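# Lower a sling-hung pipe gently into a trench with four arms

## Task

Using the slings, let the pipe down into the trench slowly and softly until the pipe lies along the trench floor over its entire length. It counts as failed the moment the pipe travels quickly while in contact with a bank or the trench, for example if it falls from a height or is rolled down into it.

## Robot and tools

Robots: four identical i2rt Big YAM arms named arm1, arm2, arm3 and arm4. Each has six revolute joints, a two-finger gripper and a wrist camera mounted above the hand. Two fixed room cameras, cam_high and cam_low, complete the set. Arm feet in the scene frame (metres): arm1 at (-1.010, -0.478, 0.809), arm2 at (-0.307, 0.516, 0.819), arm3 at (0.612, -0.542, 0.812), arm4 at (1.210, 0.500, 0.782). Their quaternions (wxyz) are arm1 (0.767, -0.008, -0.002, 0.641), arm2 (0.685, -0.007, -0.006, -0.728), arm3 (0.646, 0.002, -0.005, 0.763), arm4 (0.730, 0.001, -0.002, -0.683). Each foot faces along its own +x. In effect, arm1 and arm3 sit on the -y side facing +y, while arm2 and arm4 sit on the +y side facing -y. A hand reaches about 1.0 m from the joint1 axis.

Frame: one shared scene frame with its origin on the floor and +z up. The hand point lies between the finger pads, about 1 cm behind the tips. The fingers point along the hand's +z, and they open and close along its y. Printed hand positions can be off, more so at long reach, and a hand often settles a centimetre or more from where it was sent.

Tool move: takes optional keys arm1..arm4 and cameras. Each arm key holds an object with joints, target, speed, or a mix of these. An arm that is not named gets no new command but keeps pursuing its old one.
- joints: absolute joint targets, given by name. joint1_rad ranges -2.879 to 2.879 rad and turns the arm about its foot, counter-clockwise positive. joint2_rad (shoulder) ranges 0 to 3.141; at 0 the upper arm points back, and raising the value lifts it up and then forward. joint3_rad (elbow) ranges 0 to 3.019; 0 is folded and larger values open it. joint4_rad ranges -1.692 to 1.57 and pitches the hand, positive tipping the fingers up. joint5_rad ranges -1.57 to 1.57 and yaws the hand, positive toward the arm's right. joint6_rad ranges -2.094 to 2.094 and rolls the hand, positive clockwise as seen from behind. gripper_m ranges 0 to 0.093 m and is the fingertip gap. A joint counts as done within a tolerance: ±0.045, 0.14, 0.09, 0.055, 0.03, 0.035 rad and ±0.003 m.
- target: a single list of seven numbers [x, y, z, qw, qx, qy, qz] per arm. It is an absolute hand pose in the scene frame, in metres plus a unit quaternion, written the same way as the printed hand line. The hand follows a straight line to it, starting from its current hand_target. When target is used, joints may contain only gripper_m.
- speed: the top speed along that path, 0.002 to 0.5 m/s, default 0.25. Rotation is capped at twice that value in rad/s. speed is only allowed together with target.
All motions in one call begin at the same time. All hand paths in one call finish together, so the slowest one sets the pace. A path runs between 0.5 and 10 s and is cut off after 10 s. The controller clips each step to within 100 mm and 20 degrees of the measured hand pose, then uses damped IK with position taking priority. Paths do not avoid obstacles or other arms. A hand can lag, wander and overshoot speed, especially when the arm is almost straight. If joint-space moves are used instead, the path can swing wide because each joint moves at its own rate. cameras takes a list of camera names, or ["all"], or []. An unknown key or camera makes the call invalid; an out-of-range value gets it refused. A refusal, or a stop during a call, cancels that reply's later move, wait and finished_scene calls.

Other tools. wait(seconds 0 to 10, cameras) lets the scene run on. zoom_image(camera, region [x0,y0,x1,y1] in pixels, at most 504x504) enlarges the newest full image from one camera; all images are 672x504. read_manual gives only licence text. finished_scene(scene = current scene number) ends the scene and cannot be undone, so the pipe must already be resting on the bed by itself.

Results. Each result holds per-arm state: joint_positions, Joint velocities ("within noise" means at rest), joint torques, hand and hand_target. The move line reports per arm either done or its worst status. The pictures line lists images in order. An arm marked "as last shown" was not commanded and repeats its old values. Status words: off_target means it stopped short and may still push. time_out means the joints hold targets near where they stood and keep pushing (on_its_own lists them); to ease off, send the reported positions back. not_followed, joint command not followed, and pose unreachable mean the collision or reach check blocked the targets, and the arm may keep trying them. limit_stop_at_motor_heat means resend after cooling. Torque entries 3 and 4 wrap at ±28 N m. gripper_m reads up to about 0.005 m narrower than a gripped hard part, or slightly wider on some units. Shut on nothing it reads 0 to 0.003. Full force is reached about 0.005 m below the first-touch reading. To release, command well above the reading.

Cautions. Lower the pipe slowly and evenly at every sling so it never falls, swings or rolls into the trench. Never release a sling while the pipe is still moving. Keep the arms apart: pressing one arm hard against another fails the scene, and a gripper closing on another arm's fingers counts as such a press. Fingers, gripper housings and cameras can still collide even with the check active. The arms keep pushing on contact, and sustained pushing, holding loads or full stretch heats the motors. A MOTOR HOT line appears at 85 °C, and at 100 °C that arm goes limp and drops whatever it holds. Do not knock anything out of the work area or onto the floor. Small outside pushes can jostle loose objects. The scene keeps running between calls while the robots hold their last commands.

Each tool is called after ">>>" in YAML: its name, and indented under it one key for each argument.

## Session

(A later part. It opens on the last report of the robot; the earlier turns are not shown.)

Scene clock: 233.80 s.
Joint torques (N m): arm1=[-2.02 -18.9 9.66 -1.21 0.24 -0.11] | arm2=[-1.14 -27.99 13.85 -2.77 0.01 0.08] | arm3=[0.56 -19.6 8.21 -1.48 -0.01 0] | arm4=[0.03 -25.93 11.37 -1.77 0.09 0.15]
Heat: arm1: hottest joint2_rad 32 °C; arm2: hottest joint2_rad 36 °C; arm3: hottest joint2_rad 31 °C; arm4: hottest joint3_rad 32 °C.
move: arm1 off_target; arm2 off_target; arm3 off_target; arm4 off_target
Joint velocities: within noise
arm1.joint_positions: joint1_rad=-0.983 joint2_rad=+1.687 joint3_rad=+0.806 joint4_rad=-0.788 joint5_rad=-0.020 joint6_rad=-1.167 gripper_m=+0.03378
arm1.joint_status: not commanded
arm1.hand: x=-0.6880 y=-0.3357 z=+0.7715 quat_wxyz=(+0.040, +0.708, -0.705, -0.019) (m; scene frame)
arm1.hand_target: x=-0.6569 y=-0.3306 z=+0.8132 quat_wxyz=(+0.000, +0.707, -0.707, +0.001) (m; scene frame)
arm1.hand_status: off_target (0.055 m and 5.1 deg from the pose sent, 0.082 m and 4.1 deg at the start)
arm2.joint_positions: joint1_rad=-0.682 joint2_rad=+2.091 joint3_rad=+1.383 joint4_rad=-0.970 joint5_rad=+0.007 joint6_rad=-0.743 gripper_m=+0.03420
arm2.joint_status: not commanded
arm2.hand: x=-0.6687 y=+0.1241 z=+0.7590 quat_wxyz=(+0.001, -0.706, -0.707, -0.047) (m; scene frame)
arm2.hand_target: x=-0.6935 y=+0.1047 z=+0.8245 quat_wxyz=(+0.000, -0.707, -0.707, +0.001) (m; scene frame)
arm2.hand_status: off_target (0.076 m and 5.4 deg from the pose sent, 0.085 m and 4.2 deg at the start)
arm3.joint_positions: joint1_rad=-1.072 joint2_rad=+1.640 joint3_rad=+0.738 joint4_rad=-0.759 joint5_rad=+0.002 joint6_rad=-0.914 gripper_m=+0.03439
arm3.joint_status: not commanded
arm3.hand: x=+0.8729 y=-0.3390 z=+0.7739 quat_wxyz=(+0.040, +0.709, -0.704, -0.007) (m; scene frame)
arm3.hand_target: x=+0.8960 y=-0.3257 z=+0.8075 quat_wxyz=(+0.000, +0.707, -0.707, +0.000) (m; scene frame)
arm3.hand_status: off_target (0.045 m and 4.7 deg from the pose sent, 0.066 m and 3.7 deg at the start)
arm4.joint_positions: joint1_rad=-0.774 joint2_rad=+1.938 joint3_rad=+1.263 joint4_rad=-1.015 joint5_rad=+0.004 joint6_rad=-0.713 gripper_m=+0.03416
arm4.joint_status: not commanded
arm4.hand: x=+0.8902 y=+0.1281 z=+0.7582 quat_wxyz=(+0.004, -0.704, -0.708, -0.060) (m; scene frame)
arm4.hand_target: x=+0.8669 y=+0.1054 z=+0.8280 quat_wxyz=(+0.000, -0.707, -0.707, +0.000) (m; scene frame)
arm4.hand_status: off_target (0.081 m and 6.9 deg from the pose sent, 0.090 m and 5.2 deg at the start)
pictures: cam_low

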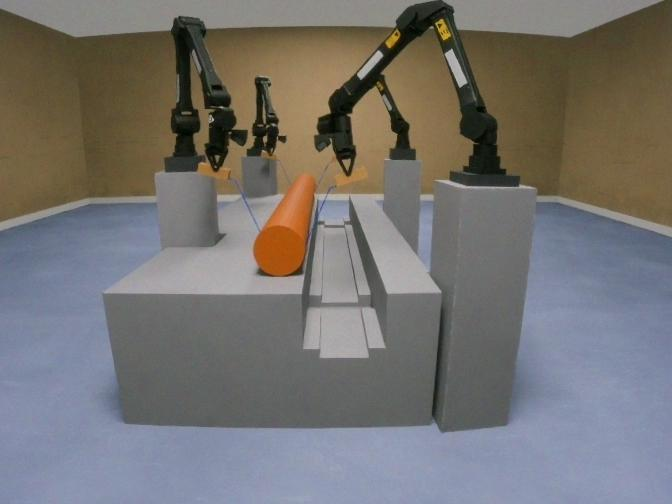

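>>> move:
  arm1: {"target": [-0.652, -0.338, 0.835, 0, 0.7071, -0.7071, 0], "speed": 0.04}
  arm2: {"target": [-0.703, 0.094, 0.876, 0, 0.7071, 0.7071, 0], "speed": 0.04}
  arm3: {"target": [0.902, -0.335, 0.830, 0, 0.7071, -0.7071, 0], "speed": 0.04}
  arm4: {"target": [0.858, 0.092, 0.880, 0, 0.7071, 0.7071, 0], "speed": 0.04}
  cameras: ["cam_low"]

>>> zoom_image:
  camera: "cam_low"
  region: [160, 130, 420, 330]

Scene clock: 241.10 s.
Joint torques (N m): arm1=[-3.37 -19.19 10.45 -1.37 0.34 -0.27] | arm2=[-1.2 -31.03 15.15 -3.03 0.03 0.04] | arm3=[-1.55 -20.78 8.91 -1.99 0.2 -0.19] | arm4=[-0.5 -28.75 12.51 -2.81 0.16 0.11]
Heat: arm1: hottest joint2_rad 33 °C; arm2: hottest joint2_rad 38 °C; arm3: hottest joint2_rad 32 °C; arm4: hottest joint3_rad 34 °C.
move: arm1 off_target; arm2 off_target; arm3 off_target; arm4 off_target
Joint velocities: within noise
arm1.joint_positions: joint1_rad=-0.987 joint2_rad=+1.652 joint3_rad=+0.817 joint4_rad=-0.841 joint5_rad=-0.020 joint6_rad=-1.175 gripper_m=+0.03379
arm1.joint_status: not commanded
arm1.hand: x=-0.6888 y=-0.3373 z=+0.7870 quat_wxyz=(+0.043, +0.709, -0.703, -0.021) (m; scene frame)
arm1.hand_target: x=-0.6545 y=-0.3387 z=+0.8328 quat_wxyz=(+0.000, +0.707, -0.707, +0.002) (m; scene frame)
arm1.hand_status: off_target (0.061 m and 5.5 deg from the pose sent, 0.073 m and 5.1 deg at the start)
arm2.joint_positions: joint1_rad=-0.680 joint2_rad=+2.082 joint3_rad=+1.451 joint4_rad=-1.084 joint5_rad=+0.007 joint6_rad=-0.740 gripper_m=+0.03420
arm2.joint_status: not commanded
arm2.hand: x=-0.6723 y=+0.1191 z=+0.7855 quat_wxyz=(+0.002, -0.706, -0.705, -0.066) (m; scene frame)
arm2.hand_target: x=-0.6987 y=+0.0984 z=+0.8728 quat_wxyz=(+0.000, -0.707, -0.707, +0.001) (m; scene frame)
arm2.hand_status: off_target (0.099 m and 7.5 deg from the pose sent, 0.126 m and 5.4 deg at the start; pose on its path clipped on 19 of 62 steps)
arm3.joint_positions: joint1_rad=-1.076 joint2_rad=+1.605 joint3_rad=+0.745 joint4_rad=-0.809 joint5_rad=-0.001 joint6_rad=-0.925 gripper_m=+0.03439
arm3.joint_status: not commanded
arm3.hand: x=+0.8711 y=-0.3414 z=+0.7872 quat_wxyz=(+0.044, +0.711, -0.701, -0.009) (m; scene frame)
arm3.hand_target: x=+0.9003 y=-0.3357 z=+0.8274 quat_wxyz=(+0.000, +0.707, -0.707, +0.001) (m; scene frame)
arm3.hand_status: off_target (0.053 m and 5.2 deg from the pose sent, 0.063 m and 4.7 deg at the start)
arm4.joint_positions: joint1_rad=-0.761 joint2_rad=+1.935 joint3_rad=+1.321 joint4_rad=-1.088 joint5_rad=+0.003 joint6_rad=-0.703 gripper_m=+0.03416
arm4.joint_status: not commanded
arm4.hand: x=+0.8888 y=+0.1160 z=+0.7780 quat_wxyz=(+0.005, -0.702, -0.709, -0.066) (m; scene frame)
arm4.hand_target: x=+0.8648 y=+0.0985 z=+0.8666 quat_wxyz=(+0.001, -0.707, -0.707, +0.001) (m; scene frame)
arm4.hand_status: off_target (0.109 m and 7.6 deg from the pose sent, 0.131 m and 6.9 deg at the start; pose on its path clipped on 35 of 62 steps)
pictures: cam_low

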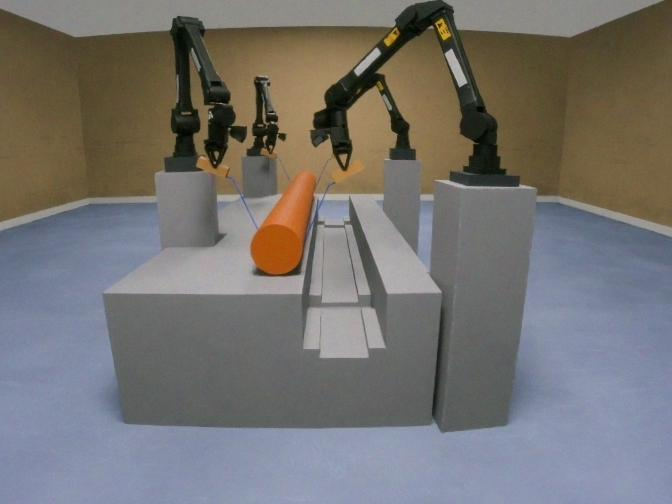

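Scaled by 1.938.

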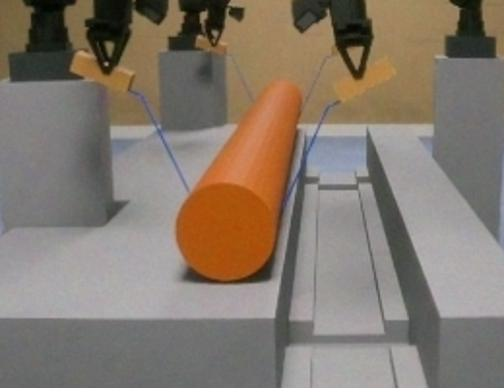

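>>> move:
  cameras: ["all"]

>>> zoom_image:
  camera: "cam_low"
  region: [230, 210, 330, 310]

Scene clock: 247.07 s.
Joint torques (N m): arm1=[-3.14 -18.78 10.33 -1.21 0.32 -0.29] | arm2=[-1.14 -31.09 15.16 -2.96 0.03 0.03] | arm3=[-1.38 -20.78 8.87 -1.99 0.2 -0.19] | arm4=[-0.56 -28.75 12.48 -2.69 0.16 0.1]
Heat: arm1: hottest joint2_rad 33 °C; arm2: hottest joint2_rad 39 °C; arm3: hottest joint2_rad 32 °C; arm4: hottest joint3_rad 35 °C.
Joint velocities: within noise
arm1.joint_positions: joint1_rad=-0.987 joint2_rad=+1.652 joint3_rad=+0.817 joint4_rad=-0.841 joint5_rad=-0.020 joint6_rad=-1.176 gripper_m=+0.03379
arm1.joint_status: not commanded
arm1.hand: x=-0.6886 y=-0.3372 z=+0.7871 quat_wxyz=(+0.043, +0.710, -0.703, -0.021) (m; scene frame)
arm1.hand_target: x=-0.6545 y=-0.3387 z=+0.8328 quat_wxyz=(+0.000, +0.707, -0.707, +0.002) (m; scene frame)
arm1.hand_status: off_target (0.060 m and 5.5 deg from the pose sent, 0.073 m and 5.1 deg at the start)
arm2.joint_positions: joint1_rad=-0.680 joint2_rad=+2.082 joint3_rad=+1.451 joint4_rad=-1.085 joint5_rad=+0.007 joint6_rad=-0.739 gripper_m=+0.03420
arm2.joint_status: not commanded
arm2.hand: x=-0.6722 y=+0.1192 z=+0.7856 quat_wxyz=(+0.002, -0.706, -0.705, -0.066) (m; scene frame)
arm2.hand_target: x=-0.6987 y=+0.0984 z=+0.8728 quat_wxyz=(+0.000, -0.707, -0.707, +0.001) (m; scene frame)
arm2.hand_status: off_target (0.099 m and 7.6 deg from the pose sent, 0.126 m and 5.4 deg at the start; pose on its path clipped on 19 of 62 steps)
arm3.joint_positions: joint1_rad=-1.076 joint2_rad=+1.605 joint3_rad=+0.745 joint4_rad=-0.809 joint5_rad=-0.001 joint6_rad=-0.925 gripper_m=+0.03439
arm3.joint_status: not commanded
arm3.hand: x=+0.8711 y=-0.3414 z=+0.7872 quat_wxyz=(+0.044, +0.712, -0.701, -0.009) (m; scene frame)
arm3.hand_target: x=+0.9003 y=-0.3357 z=+0.8274 quat_wxyz=(+0.000, +0.707, -0.707, +0.001) (m; scene frame)
arm3.hand_status: off_target (0.053 m and 5.2 deg from the pose sent, 0.063 m and 4.7 deg at the start)
arm4.joint_positions: joint1_rad=-0.761 joint2_rad=+1.935 joint3_rad=+1.321 joint4_rad=-1.089 joint5_rad=+0.003 joint6_rad=-0.703 gripper_m=+0.03416
arm4.joint_status: not commanded
arm4.hand: x=+0.8888 y=+0.1160 z=+0.7780 quat_wxyz=(+0.005, -0.703, -0.708, -0.066) (m; scene frame)
arm4.hand_target: x=+0.8648 y=+0.0985 z=+0.8666 quat_wxyz=(+0.001, -0.707, -0.707, +0.001) (m; scene frame)
arm4.hand_status: off_target (0.109 m and 7.6 deg from the pose sent, 0.131 m and 6.9 deg at the start; pose on its path clipped on 35 of 62 steps)
pictures: arm1_cam_wrist, arm2_cam_wrist, arm3_cam_wrist, arm4_cam_wrist, cam_high, cam_low

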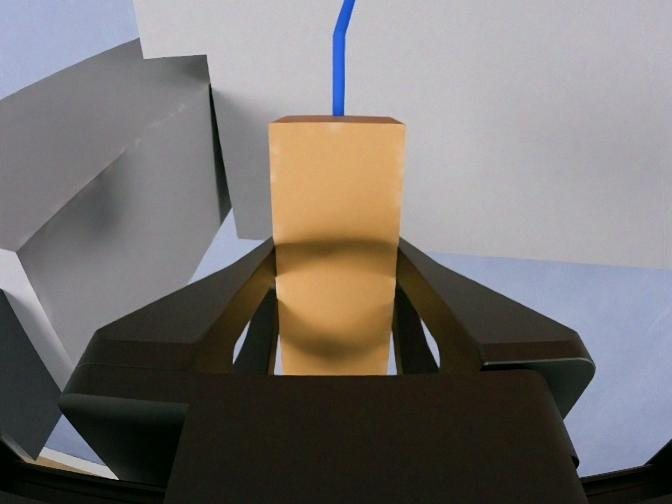

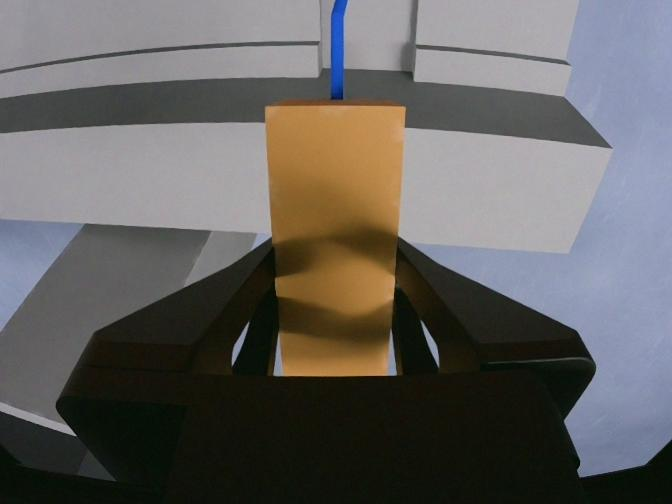

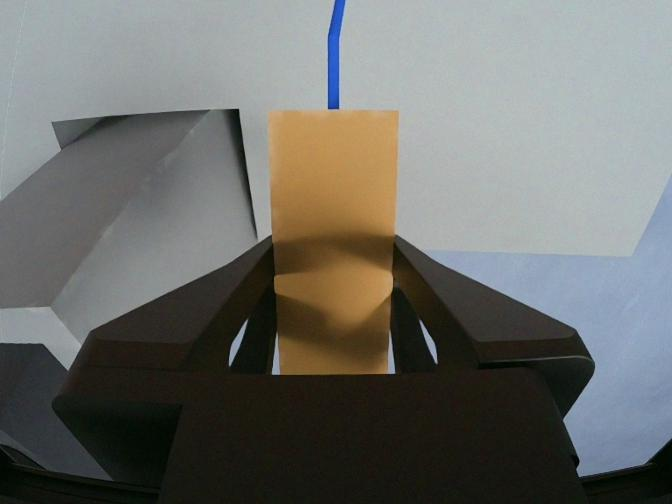

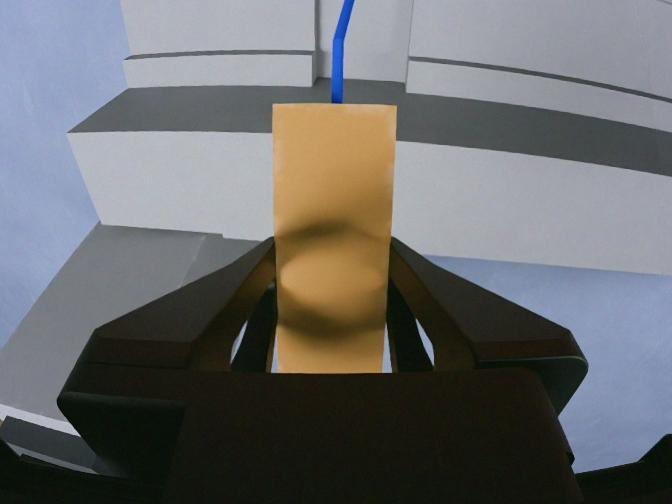

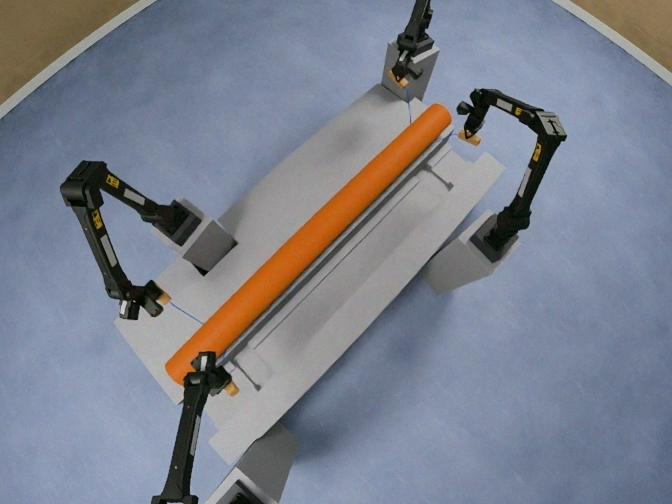

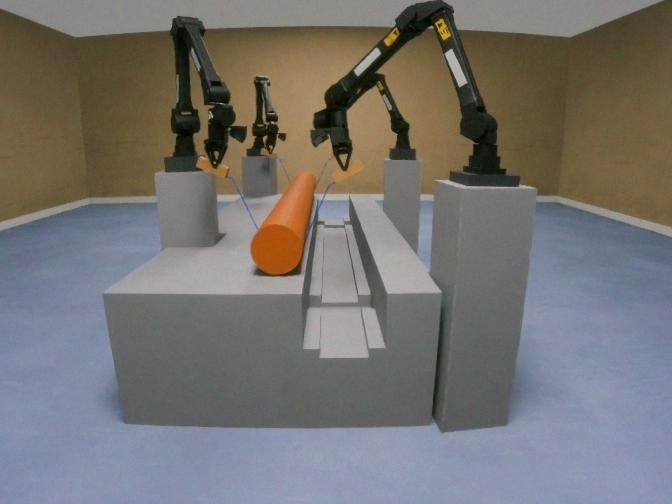

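Scaled by 5.040.

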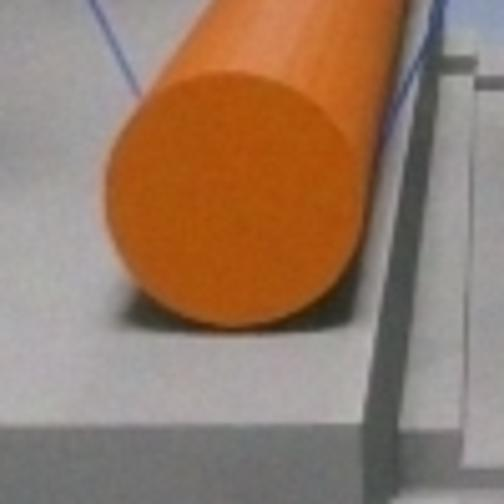

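>>> move:
  arm1: {"target": [-0.650, -0.338, 0.860, 0, 0.7071, -0.7071, 0], "speed": 0.04}
  arm2: {"target": [-0.703, 0.094, 0.910, 0, 0.7071, 0.7071, 0], "speed": 0.04}
  arm3: {"target": [0.905, -0.335, 0.856, 0, 0.7071, -0.7071, 0], "speed": 0.04}
  arm4: {"target": [0.858, 0.092, 0.915, 0, 0.7071, 0.7071, 0], "speed": 0.04}
  cameras: ["cam_low", "cam_high"]

>>> zoom_image:
  camera: "cam_low"
  region: [230, 210, 330, 310]

Scene clock: 252.70 s.
Joint torques (N m): arm1=[-4.07 -18.49 11.25 -1.51 0.35 -0.28] | arm2=[-1.2 -31.38 14.97 -3.02 0.02 0.02] | arm3=[-1.55 -20.78 9.88 -2.13 0.23 -0.2] | arm4=[-0.38 -29.45 11.82 -2.67 0.17 0.1]
Heat: arm1: hottest joint2_rad 33 °C; arm2: hottest joint3_rad 41 °C; arm3: hottest joint2_rad 32 °C; arm4: hottest joint3_rad 36 °C.
move: arm1 off_target; arm2 off_target; arm3 off_target; arm4 off_target
Joint velocities: within noise
arm1.joint_positions: joint1_rad=-0.988 joint2_rad=+1.610 joint3_rad=+0.845 joint4_rad=-0.915 joint5_rad=-0.020 joint6_rad=-1.178 gripper_m=+0.03379
arm1.joint_status: not commanded
arm1.hand: x=-0.6864 y=-0.3363 z=+0.8096 quat_wxyz=(+0.045, +0.710, -0.703, -0.021) (m; scene frame)
arm1.hand_target: x=-0.6528 y=-0.3387 z=+0.8577 quat_wxyz=(+0.000, +0.707, -0.707, +0.002) (m; scene frame)
arm1.hand_status: off_target (0.062 m and 5.7 deg from the pose sent, 0.083 m and 5.5 deg at the start)
arm2.joint_positions: joint1_rad=-0.678 joint2_rad=+2.056 joint3_rad=+1.451 joint4_rad=-1.113 joint5_rad=+0.007 joint6_rad=-0.737 gripper_m=+0.03420
arm2.joint_status: not commanded
arm2.hand: x=-0.6699 y=+0.1207 z=+0.7999 quat_wxyz=(+0.002, -0.706, -0.705, -0.067) (m; scene frame)
arm2.hand_target: x=-0.6937 y=+0.1024 z=+0.8892 quat_wxyz=(+0.000, -0.707, -0.707, +0.001) (m; scene frame)
arm2.hand_status: off_target (0.118 m and 7.7 deg from the pose sent, 0.131 m and 7.6 deg at the start; pose on its path clipped on 41 of 52 steps)
arm3.joint_positions: joint1_rad=-1.079 joint2_rad=+1.562 joint3_rad=+0.773 joint4_rad=-0.888 joint5_rad=-0.001 joint6_rad=-0.927 gripper_m=+0.03439
arm3.joint_status: not commanded
arm3.hand: x=+0.8731 y=-0.3414 z=+0.8090 quat_wxyz=(+0.048, +0.711, -0.701, -0.010) (m; scene frame)
arm3.hand_target: x=+0.9030 y=-0.3360 z=+0.8532 quat_wxyz=(+0.000, +0.707, -0.707, +0.001) (m; scene frame)
arm3.hand_status: off_target (0.057 m and 5.6 deg from the pose sent, 0.077 m and 5.2 deg at the start)
arm4.joint_positions: joint1_rad=-0.758 joint2_rad=+1.919 joint3_rad=+1.321 joint4_rad=-1.104 joint5_rad=+0.002 joint6_rad=-0.700 gripper_m=+0.03416
arm4.joint_status: not commanded
arm4.hand: x=+0.8909 y=+0.1164 z=+0.7861 quat_wxyz=(+0.005, -0.702, -0.709, -0.066) (m; scene frame)
arm4.hand_target: x=+0.8704 y=+0.1025 z=+0.8755 quat_wxyz=(+0.000, -0.707, -0.707, +0.001) (m; scene frame)
arm4.hand_status: off_target (0.135 m and 7.6 deg from the pose sent, 0.142 m and 7.6 deg at the start; pose on its path clipped on 47 of 52 steps)
pictures: cam_high, cam_low

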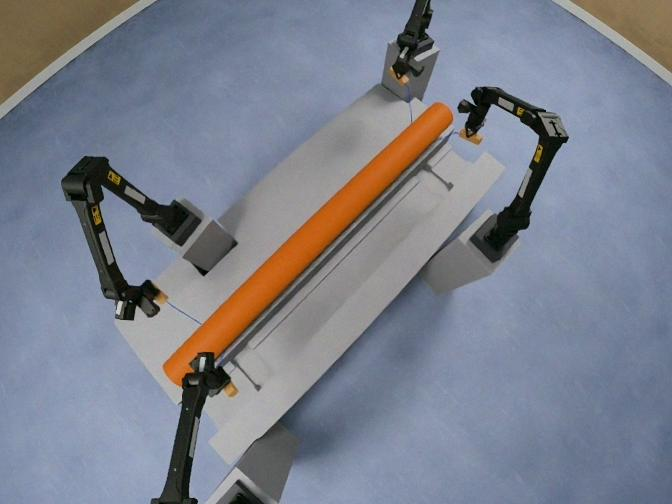

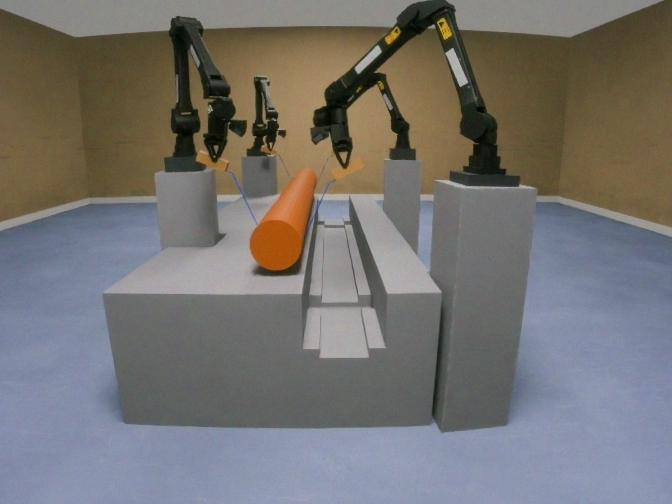

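Scaled by 5.040.

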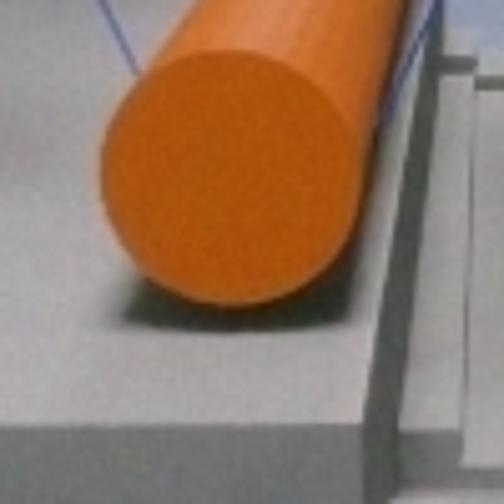

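>>> move:
  arm1: {"target": [-0.648, -0.330, 0.900, 0, 0.7071, -0.7071, 0], "speed": 0.04}
  arm2: {"target": [-0.705, 0.105, 0.95, 0, 0.7071, 0.7071, 0], "speed": 0.04}
  arm3: {"target": [0.907, -0.327, 0.897, 0, 0.7071, -0.7071, 0], "speed": 0.04}
  arm4: {"target": [0.858, 0.103, 0.95, 0, 0.7071, 0.7071, 0], "speed": 0.04}
  cameras: ["cam_low", "cam_high"]

>>> zoom_image:
  camera: "cam_low"
  region: [160, 130, 420, 330]

Scene clock: 261.87 s.
Joint torques (N m): arm1=[-2.08 -19.14 12.64 -1.57 0.32 -0.11] | arm2=[-2.02 -30.86 15.56 -3.17 0.1 -0.08] | arm3=[-0.32 -21.13 11.21 -2.26 0.19 -0.07] | arm4=[-0.97 -28.81 12.3 -2.69 0.21 0.02]
Heat: arm1: hottest joint3_rad 34 °C; arm2: hottest joint3_rad 44 °C; arm3: hottest joint2_rad 32 °C; arm4: hottest joint3_rad 38 °C.
move: arm1 off_target; arm2 off_target; arm3 off_target; arm4 off_target
Joint velocities: within noise
arm1.joint_positions: joint1_rad=-0.989 joint2_rad=+1.563 joint3_rad=+0.901 joint4_rad=-1.029 joint5_rad=-0.022 joint6_rad=-1.178 gripper_m=+0.03379
arm1.joint_status: not commanded
arm1.hand: x=-0.6821 y=-0.3338 z=+0.8430 quat_wxyz=(+0.050, +0.710, -0.703, -0.024) (m; scene frame)
arm1.hand_target: x=-0.6513 y=-0.3310 z=+0.8975 quat_wxyz=(+0.000, +0.707, -0.707, +0.001) (m; scene frame)
arm1.hand_status: off_target (0.067 m and 6.4 deg from the pose sent, 0.098 m and 5.7 deg at the start)
arm2.joint_positions: joint1_rad=-0.678 joint2_rad=+2.004 joint3_rad=+1.451 joint4_rad=-1.165 joint5_rad=+0.007 joint6_rad=-0.737 gripper_m=+0.03420
arm2.joint_status: not commanded
arm2.hand: x=-0.6660 y=+0.1248 z=+0.8285 quat_wxyz=(+0.002, -0.706, -0.705, -0.067) (m; scene frame)
arm2.hand_target: x=-0.6916 y=+0.1137 z=+0.9183 quat_wxyz=(+0.001, -0.707, -0.707, +0.001) (m; scene frame)
arm2.hand_status: off_target (0.129 m and 7.7 deg from the pose sent, 0.155 m and 7.7 deg at the start; pose on its path clipped on 58 of 74 steps)
arm3.joint_positions: joint1_rad=-1.079 joint2_rad=+1.514 joint3_rad=+0.834 joint4_rad=-1.009 joint5_rad=-0.002 joint6_rad=-0.926 gripper_m=+0.03439
arm3.joint_status: not commanded
arm3.hand: x=+0.8780 y=-0.3378 z=+0.8427 quat_wxyz=(+0.054, +0.710, -0.702, -0.011) (m; scene frame)
arm3.hand_target: x=+0.9045 y=-0.3283 z=+0.8939 quat_wxyz=(+0.000, +0.707, -0.707, +0.001) (m; scene frame)
arm3.hand_status: off_target (0.062 m and 6.4 deg from the pose sent, 0.095 m and 5.6 deg at the start)
arm4.joint_positions: joint1_rad=-0.758 joint2_rad=+1.870 joint3_rad=+1.321 joint4_rad=-1.155 joint5_rad=+0.002 joint6_rad=-0.699 gripper_m=+0.03416
arm4.joint_status: not commanded
arm4.hand: x=+0.8955 y=+0.1217 z=+0.8109 quat_wxyz=(+0.004, -0.703, -0.708, -0.067) (m; scene frame)
arm4.hand_target: x=+0.8739 y=+0.1129 z=+0.9006 quat_wxyz=(+0.001, -0.707, -0.707, +0.001) (m; scene frame)
arm4.hand_status: off_target (0.145 m and 7.7 deg from the pose sent, 0.168 m and 7.6 deg at the start; pose on its path clipped on 66 of 74 steps)
pictures: cam_high, cam_low

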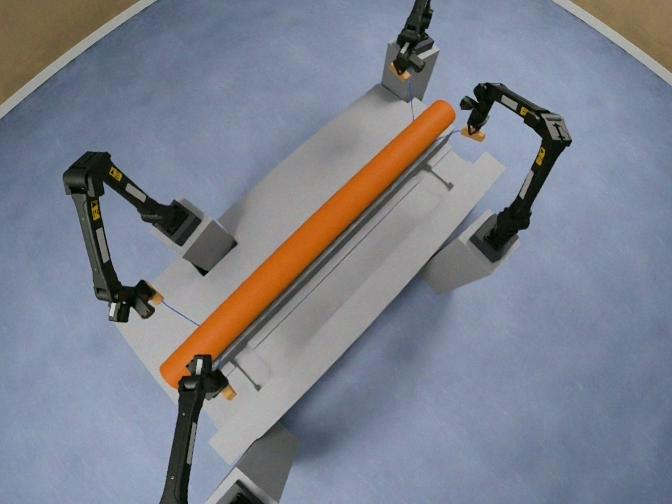

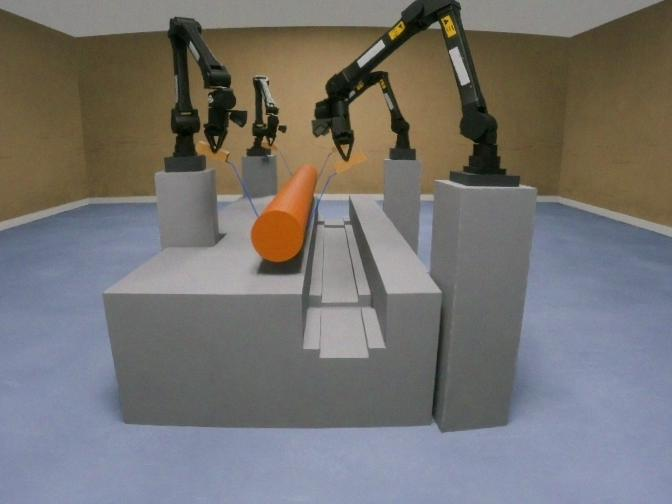

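Scaled by 1.938.

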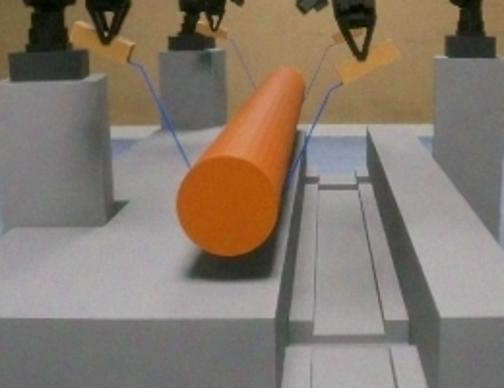

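>>> move:
  arm1: {"target": [-0.652, -0.228, 0.910, 0, 0.7071, -0.7071, 0], "speed": 0.05}
  arm2: {"target": [-0.702, 0.205, 0.930, 0, 0.7071, 0.7071, 0], "speed": 0.05}
  arm3: {"target": [0.905, -0.226, 0.907, 0, 0.7071, -0.7071, 0], "speed": 0.05}
  arm4: {"target": [0.860, 0.205, 0.930, 0, 0.7071, 0.7071, 0], "speed": 0.05}
  cameras: ["cam_low", "cam_high"]

>>> zoom_image:
  camera: "cam_low"
  region: [160, 130, 420, 330]

Scene clock: 269.93 s.
Joint torques (N m): arm1=[-1.44 -17.49 13.79 -1.29 0.26 -0.05] | arm2=[-3.6 -27.4 10.77 -1.68 0.03 -0.09] | arm3=[0.03 -21.89 11.93 -1.98 0.15 0] | arm4=[-2.08 -26.17 9.22 -1.95 0.31 -0.13]
Heat: arm1: hottest joint3_rad 36 °C; arm2: hottest joint3_rad 45 °C; arm3: hottest joint2_rad 32 °C; arm4: hottest joint3_rad 38 °C.
move: arm1 off_target; arm2 off_target; arm3 off_target; arm4 off_target
Joint velocities: within noise
arm1.joint_positions: joint1_rad=-0.774 joint2_rad=+1.618 joint3_rad=+1.036 joint4_rad=-1.082 joint5_rad=-0.022 joint6_rad=-0.966 gripper_m=+0.03379
arm1.joint_status: not commanded
arm1.hand: x=-0.6840 y=-0.2410 z=+0.8621 quat_wxyz=(+0.042, +0.711, -0.702, -0.011) (m; scene frame)
arm1.hand_target: x=-0.6548 y=-0.2299 z=+0.9095 quat_wxyz=(-0.001, +0.707, -0.707, +0.001) (m; scene frame)
arm1.hand_status: off_target (0.059 m and 5.1 deg from the pose sent, 0.129 m and 6.4 deg at the start)
arm2.joint_positions: joint1_rad=-0.794 joint2_rad=+1.846 joint3_rad=+1.324 joint4_rad=-1.165 joint5_rad=+0.010 joint6_rad=-0.874 gripper_m=+0.03420
arm2.joint_status: not commanded
arm2.hand: x=-0.6802 y=+0.1955 z=+0.8674 quat_wxyz=(-0.005, -0.699, -0.713, -0.052) (m; scene frame)
arm2.hand_target: x=-0.6997 y=+0.2057 z=+0.9263 quat_wxyz=(+0.002, -0.707, -0.707, +0.000) (m; scene frame)
arm2.hand_status: off_target (0.067 m and 6.0 deg from the pose sent, 0.134 m and 7.7 deg at the start)
arm3.joint_positions: joint1_rad=-0.893 joint2_rad=+1.638 joint3_rad=+1.028 joint4_rad=-1.066 joint5_rad=-0.003 joint6_rad=-0.742 gripper_m=+0.03439
arm3.joint_status: not commanded
arm3.hand: x=+0.8795 y=-0.2426 z=+0.8563 quat_wxyz=(+0.048, +0.711, -0.701, -0.001) (m; scene frame)
arm3.hand_target: x=+0.9029 y=-0.2281 z=+0.9059 quat_wxyz=(-0.001, +0.707, -0.707, +0.000) (m; scene frame)
arm3.hand_status: off_target (0.059 m and 5.6 deg from the pose sent, 0.132 m and 6.4 deg at the start)
arm4.joint_positions: joint1_rad=-0.894 joint2_rad=+1.705 joint3_rad=+1.225 joint4_rad=-1.196 joint5_rad=+0.001 joint6_rad=-0.838 gripper_m=+0.03416
arm4.joint_status: not commanded
arm4.hand: x=+0.8754 y=+0.1942 z=+0.8571 quat_wxyz=(-0.005, -0.703, -0.710, -0.053) (m; scene frame)
arm4.hand_target: x=+0.8625 y=+0.2055 z=+0.9239 quat_wxyz=(+0.002, -0.707, -0.707, +0.000) (m; scene frame)
arm4.hand_status: off_target (0.075 m and 6.2 deg from the pose sent, 0.150 m and 7.7 deg at the start)
pictures: cam_high, cam_low

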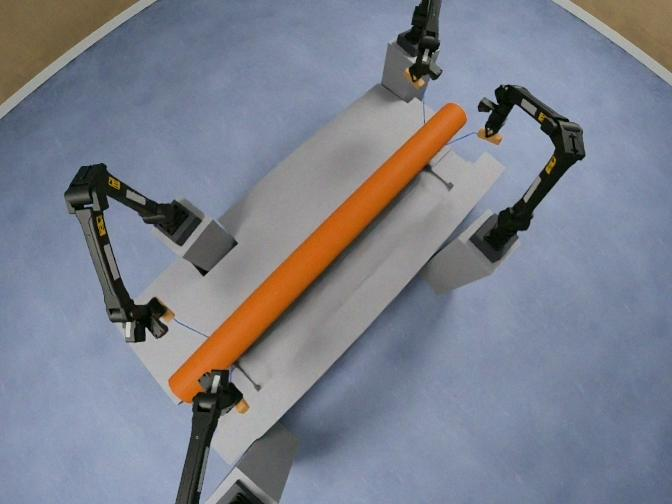

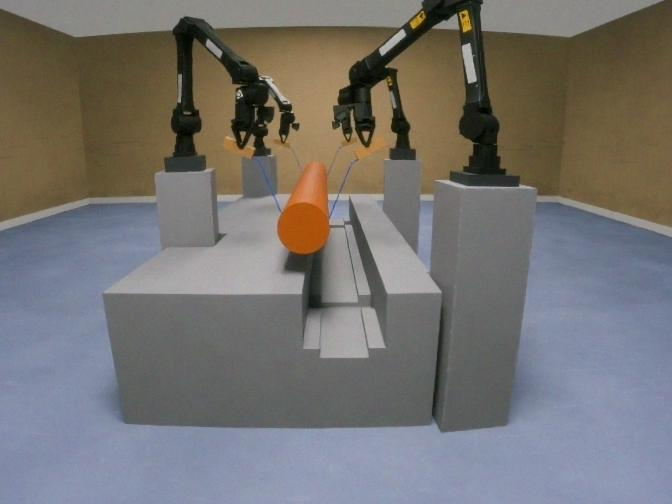

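Scaled by 1.938.

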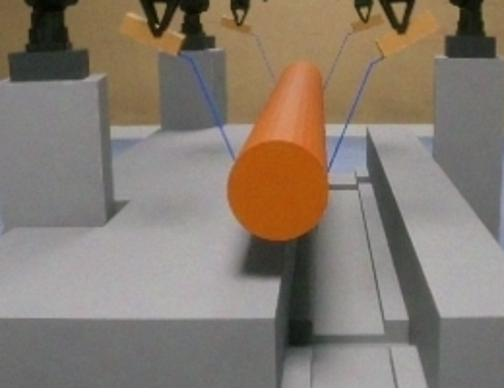

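>>> move:
  arm1: {"target": [-0.654, -0.108, 0.920, 0, 0.7071, -0.7071, 0], "speed": 0.05}
  arm2: {"target": [-0.702, 0.322, 0.920, 0, 0.7071, 0.7071, 0], "speed": 0.05}
  arm3: {"target": [0.903, -0.106, 0.920, 0, 0.7071, -0.7071, 0], "speed": 0.05}
  arm4: {"target": [0.863, 0.322, 0.922, 0, 0.7071, 0.7071, 0], "speed": 0.05}
  cameras: ["cam_low", "cam_high"]

>>> zoom_image:
  camera: "cam_low"
  region: [200, 130, 460, 370]

Scene clock: 277.60 s.
Joint torques (N m): arm1=[-1.67 -22.53 14.2 -1.5 0.26 0.03] | arm2=[-3.84 -23 10.78 -1.25 0.08 -0.09] | arm3=[0.09 -28.28 12.45 -2.24 0.11 0.02] | arm4=[-2.08 -20.84 9.36 -0.96 0.34 -0.17]
Heat: arm1: hottest joint3_rad 39 °C; arm2: hottest joint3_rad 43 °C; arm3: hottest joint3_rad 34 °C; arm4: hottest joint3_rad 38 °C.
move: arm1 off_target; arm2 off_target; arm3 off_target; arm4 off_target
Joint velocities: within noise
arm1.joint_positions: joint1_rad=-0.578 joint2_rad=+1.801 joint3_rad=+1.282 joint4_rad=-1.151 joint5_rad=-0.023 joint6_rad=-0.773 gripper_m=+0.03379
arm1.joint_status: not commanded
arm1.hand: x=-0.6828 y=-0.1250 z=+0.8599 quat_wxyz=(+0.048, +0.712, -0.701, -0.002) (m; scene frame)
arm1.hand_target: x=-0.6571 y=-0.1110 z=+0.9193 quat_wxyz=(-0.001, +0.707, -0.707, +0.000) (m; scene frame)
arm1.hand_status: off_target (0.069 m and 5.6 deg from the pose sent, 0.148 m and 5.1 deg at the start)
arm2.joint_positions: joint1_rad=-1.000 joint2_rad=+1.686 joint3_rad=+1.114 joint4_rad=-1.111 joint5_rad=+0.012 joint6_rad=-1.080 gripper_m=+0.03420
arm2.joint_status: not commanded
arm2.hand: x=-0.6801 y=+0.3111 z=+0.8714 quat_wxyz=(-0.016, -0.699, -0.713, -0.049) (m; scene frame)
arm2.hand_target: x=-0.7001 y=+0.3223 z=+0.9178 quat_wxyz=(+0.002, -0.707, -0.707, -0.001) (m; scene frame)
arm2.hand_status: off_target (0.054 m and 6.0 deg from the pose sent, 0.139 m and 6.0 deg at the start)
arm3.joint_positions: joint1_rad=-0.737 joint2_rad=+1.863 joint3_rad=+1.332 joint4_rad=-1.159 joint5_rad=-0.003 joint6_rad=-0.586 gripper_m=+0.03439
arm3.joint_status: not commanded
arm3.hand: x=+0.8800 y=-0.1255 z=+0.8529 quat_wxyz=(+0.054, +0.711, -0.701, +0.008) (m; scene frame)
arm3.hand_target: x=+0.9004 y=-0.1094 z=+0.9184 quat_wxyz=(-0.001, +0.707, -0.707, +0.000) (m; scene frame)
arm3.hand_status: off_target (0.074 m and 6.3 deg from the pose sent, 0.153 m and 5.6 deg at the start)
arm4.joint_positions: joint1_rad=-1.120 joint2_rad=+1.517 joint3_rad=+1.023 joint4_rad=-1.191 joint5_rad=+0.000 joint6_rad=-1.060 gripper_m=+0.03417
arm4.joint_status: not commanded
arm4.hand: x=+0.8808 y=+0.3135 z=+0.8680 quat_wxyz=(-0.018, -0.704, -0.708, -0.056) (m; scene frame)
arm4.hand_target: x=+0.8652 y=+0.3222 z=+0.9186 quat_wxyz=(+0.002, -0.707, -0.707, -0.001) (m; scene frame)
arm4.hand_status: off_target (0.057 m and 6.7 deg from the pose sent, 0.144 m and 6.2 deg at the start)
pictures: cam_high, cam_low

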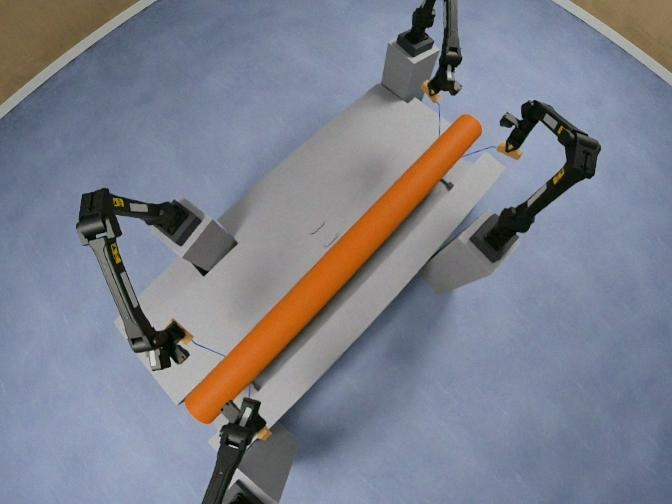

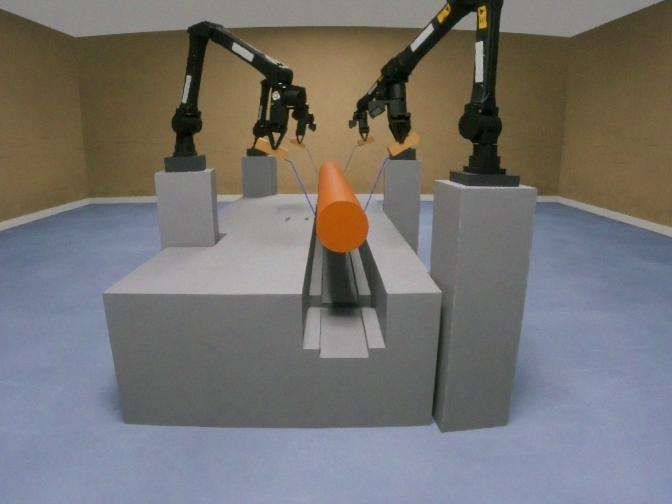

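Scaled by 1.938.

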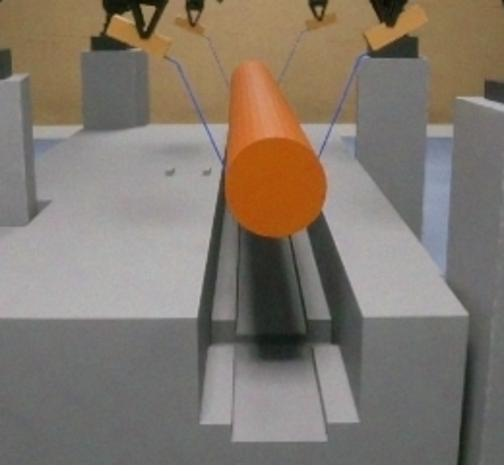

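>>> move:
  arm1: {"target": [-0.656, -0.095, 0.828, 0, 0.7071, -0.7071, 0], "speed": 0.05}
  arm2: {"target": [-0.701, 0.311, 0.812, 0, 0.7071, 0.7071, 0], "speed": 0.05}
  arm3: {"target": [0.901, -0.093, 0.832, 0, 0.7071, -0.7071, 0], "speed": 0.05}
  arm4: {"target": [0.864, 0.309, 0.815, 0, 0.7071, 0.7071, 0], "speed": 0.05}
  cameras: ["cam_low", "cam_high"]

>>> zoom_image:
  camera: "cam_low"
  region: [200, 130, 460, 370]

Scene clock: 287.90 s.
Joint torques (N m): arm1=[-1.44 -25.11 8.95 -0.16 0.21 0] | arm2=[-2.43 -21.07 8.79 -0.92 0.11 0.1] | arm3=[0.5 -29.63 7.86 -0.84 0.09 0.03] | arm4=[-0.56 -18.55 7.6 -0.55 0.29 0.13]
Heat: arm1: hottest joint3_rad 40 °C; arm2: hottest joint3_rad 43 °C; arm3: hottest joint2_rad 35 °C; arm4: hottest joint3_rad 38 °C.
move: arm1 off_target; arm2 off_target; arm3 off_target; arm4 off_target
Joint velocities: within noise
arm1.joint_positions: joint1_rad=-0.559 joint2_rad=+1.942 joint3_rad=+1.274 joint4_rad=-0.983 joint5_rad=-0.023 joint6_rad=-0.752 gripper_m=+0.03379
arm1.joint_status: not commanded
arm1.hand: x=-0.6748 y=-0.1041 z=+0.7871 quat_wxyz=(+0.039, +0.711, -0.702, -0.001) (m; scene frame)
arm1.hand_target: x=-0.6570 y=-0.0959 z=+0.8272 quat_wxyz=(+0.000, +0.707, -0.707, +0.000) (m; scene frame)
arm1.hand_status: off_target (0.046 m and 4.6 deg from the pose sent, 0.051 m and 5.6 deg at the start)
arm2.joint_positions: joint1_rad=-1.000 joint2_rad=+1.828 joint3_rad=+1.015 joint4_rad=-0.839 joint5_rad=+0.009 joint6_rad=-1.082 gripper_m=+0.03421
arm2.joint_status: not commanded
arm2.hand: x=-0.6801 y=+0.3091 z=+0.7805 quat_wxyz=(-0.013, -0.699, -0.714, -0.033) (m; scene frame)
arm2.hand_target: x=-0.7003 y=+0.3113 z=+0.8112 quat_wxyz=(+0.000, -0.707, -0.707, +0.000) (m; scene frame)
arm2.hand_status: off_target (0.038 m and 4.3 deg from the pose sent, 0.063 m and 6.0 deg at the start)
arm3.joint_positions: joint1_rad=-0.724 joint2_rad=+1.996 joint3_rad=+1.321 joint4_rad=-0.997 joint5_rad=-0.003 joint6_rad=-0.571 gripper_m=+0.03440
arm3.joint_status: not commanded
arm3.hand: x=+0.8844 y=-0.1068 z=+0.7813 quat_wxyz=(+0.045, +0.711, -0.702, +0.007) (m; scene frame)
arm3.hand_target: x=+0.8999 y=-0.0944 z=+0.8304 quat_wxyz=(+0.000, +0.707, -0.707, +0.000) (m; scene frame)
arm3.hand_status: off_target (0.055 m and 5.3 deg from the pose sent, 0.044 m and 6.3 deg at the start)
arm4.joint_positions: joint1_rad=-1.116 joint2_rad=+1.644 joint3_rad=+0.894 joint4_rad=-0.903 joint5_rad=-0.003 joint6_rad=-1.061 gripper_m=+0.03419
arm4.joint_status: not commanded
arm4.hand: x=+0.8830 y=+0.3123 z=+0.7790 quat_wxyz=(-0.015, -0.702, -0.711, -0.040) (m; scene frame)
arm4.hand_target: x=+0.8649 y=+0.3093 z=+0.8136 quat_wxyz=(+0.000, -0.707, -0.707, +0.000) (m; scene frame)
arm4.hand_status: off_target (0.041 m and 4.9 deg from the pose sent, 0.056 m and 6.7 deg at the start)
pictures: cam_high, cam_low

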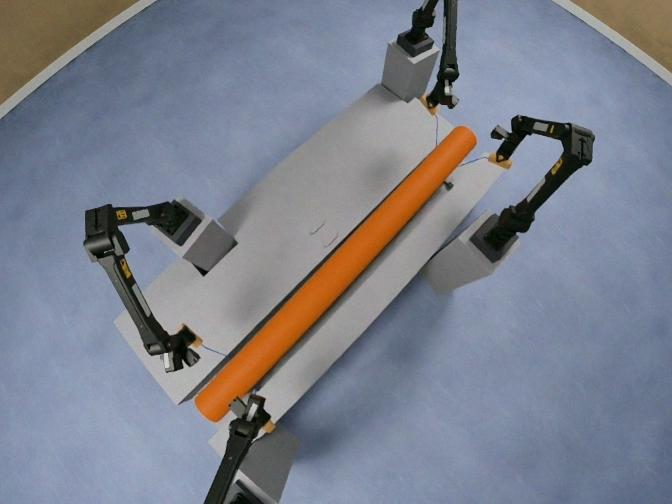

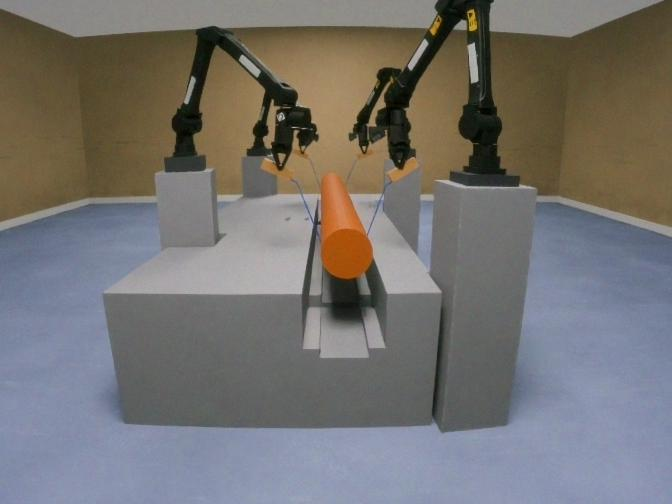

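Scaled by 1.938.

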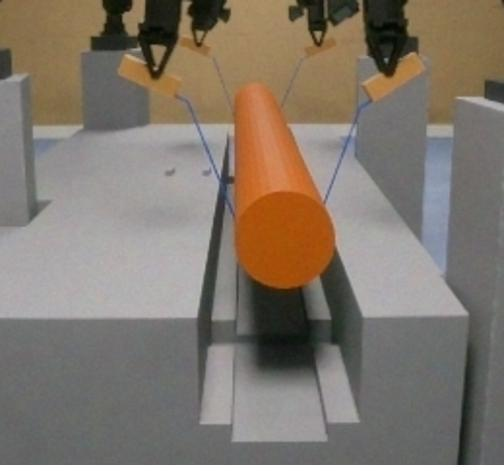

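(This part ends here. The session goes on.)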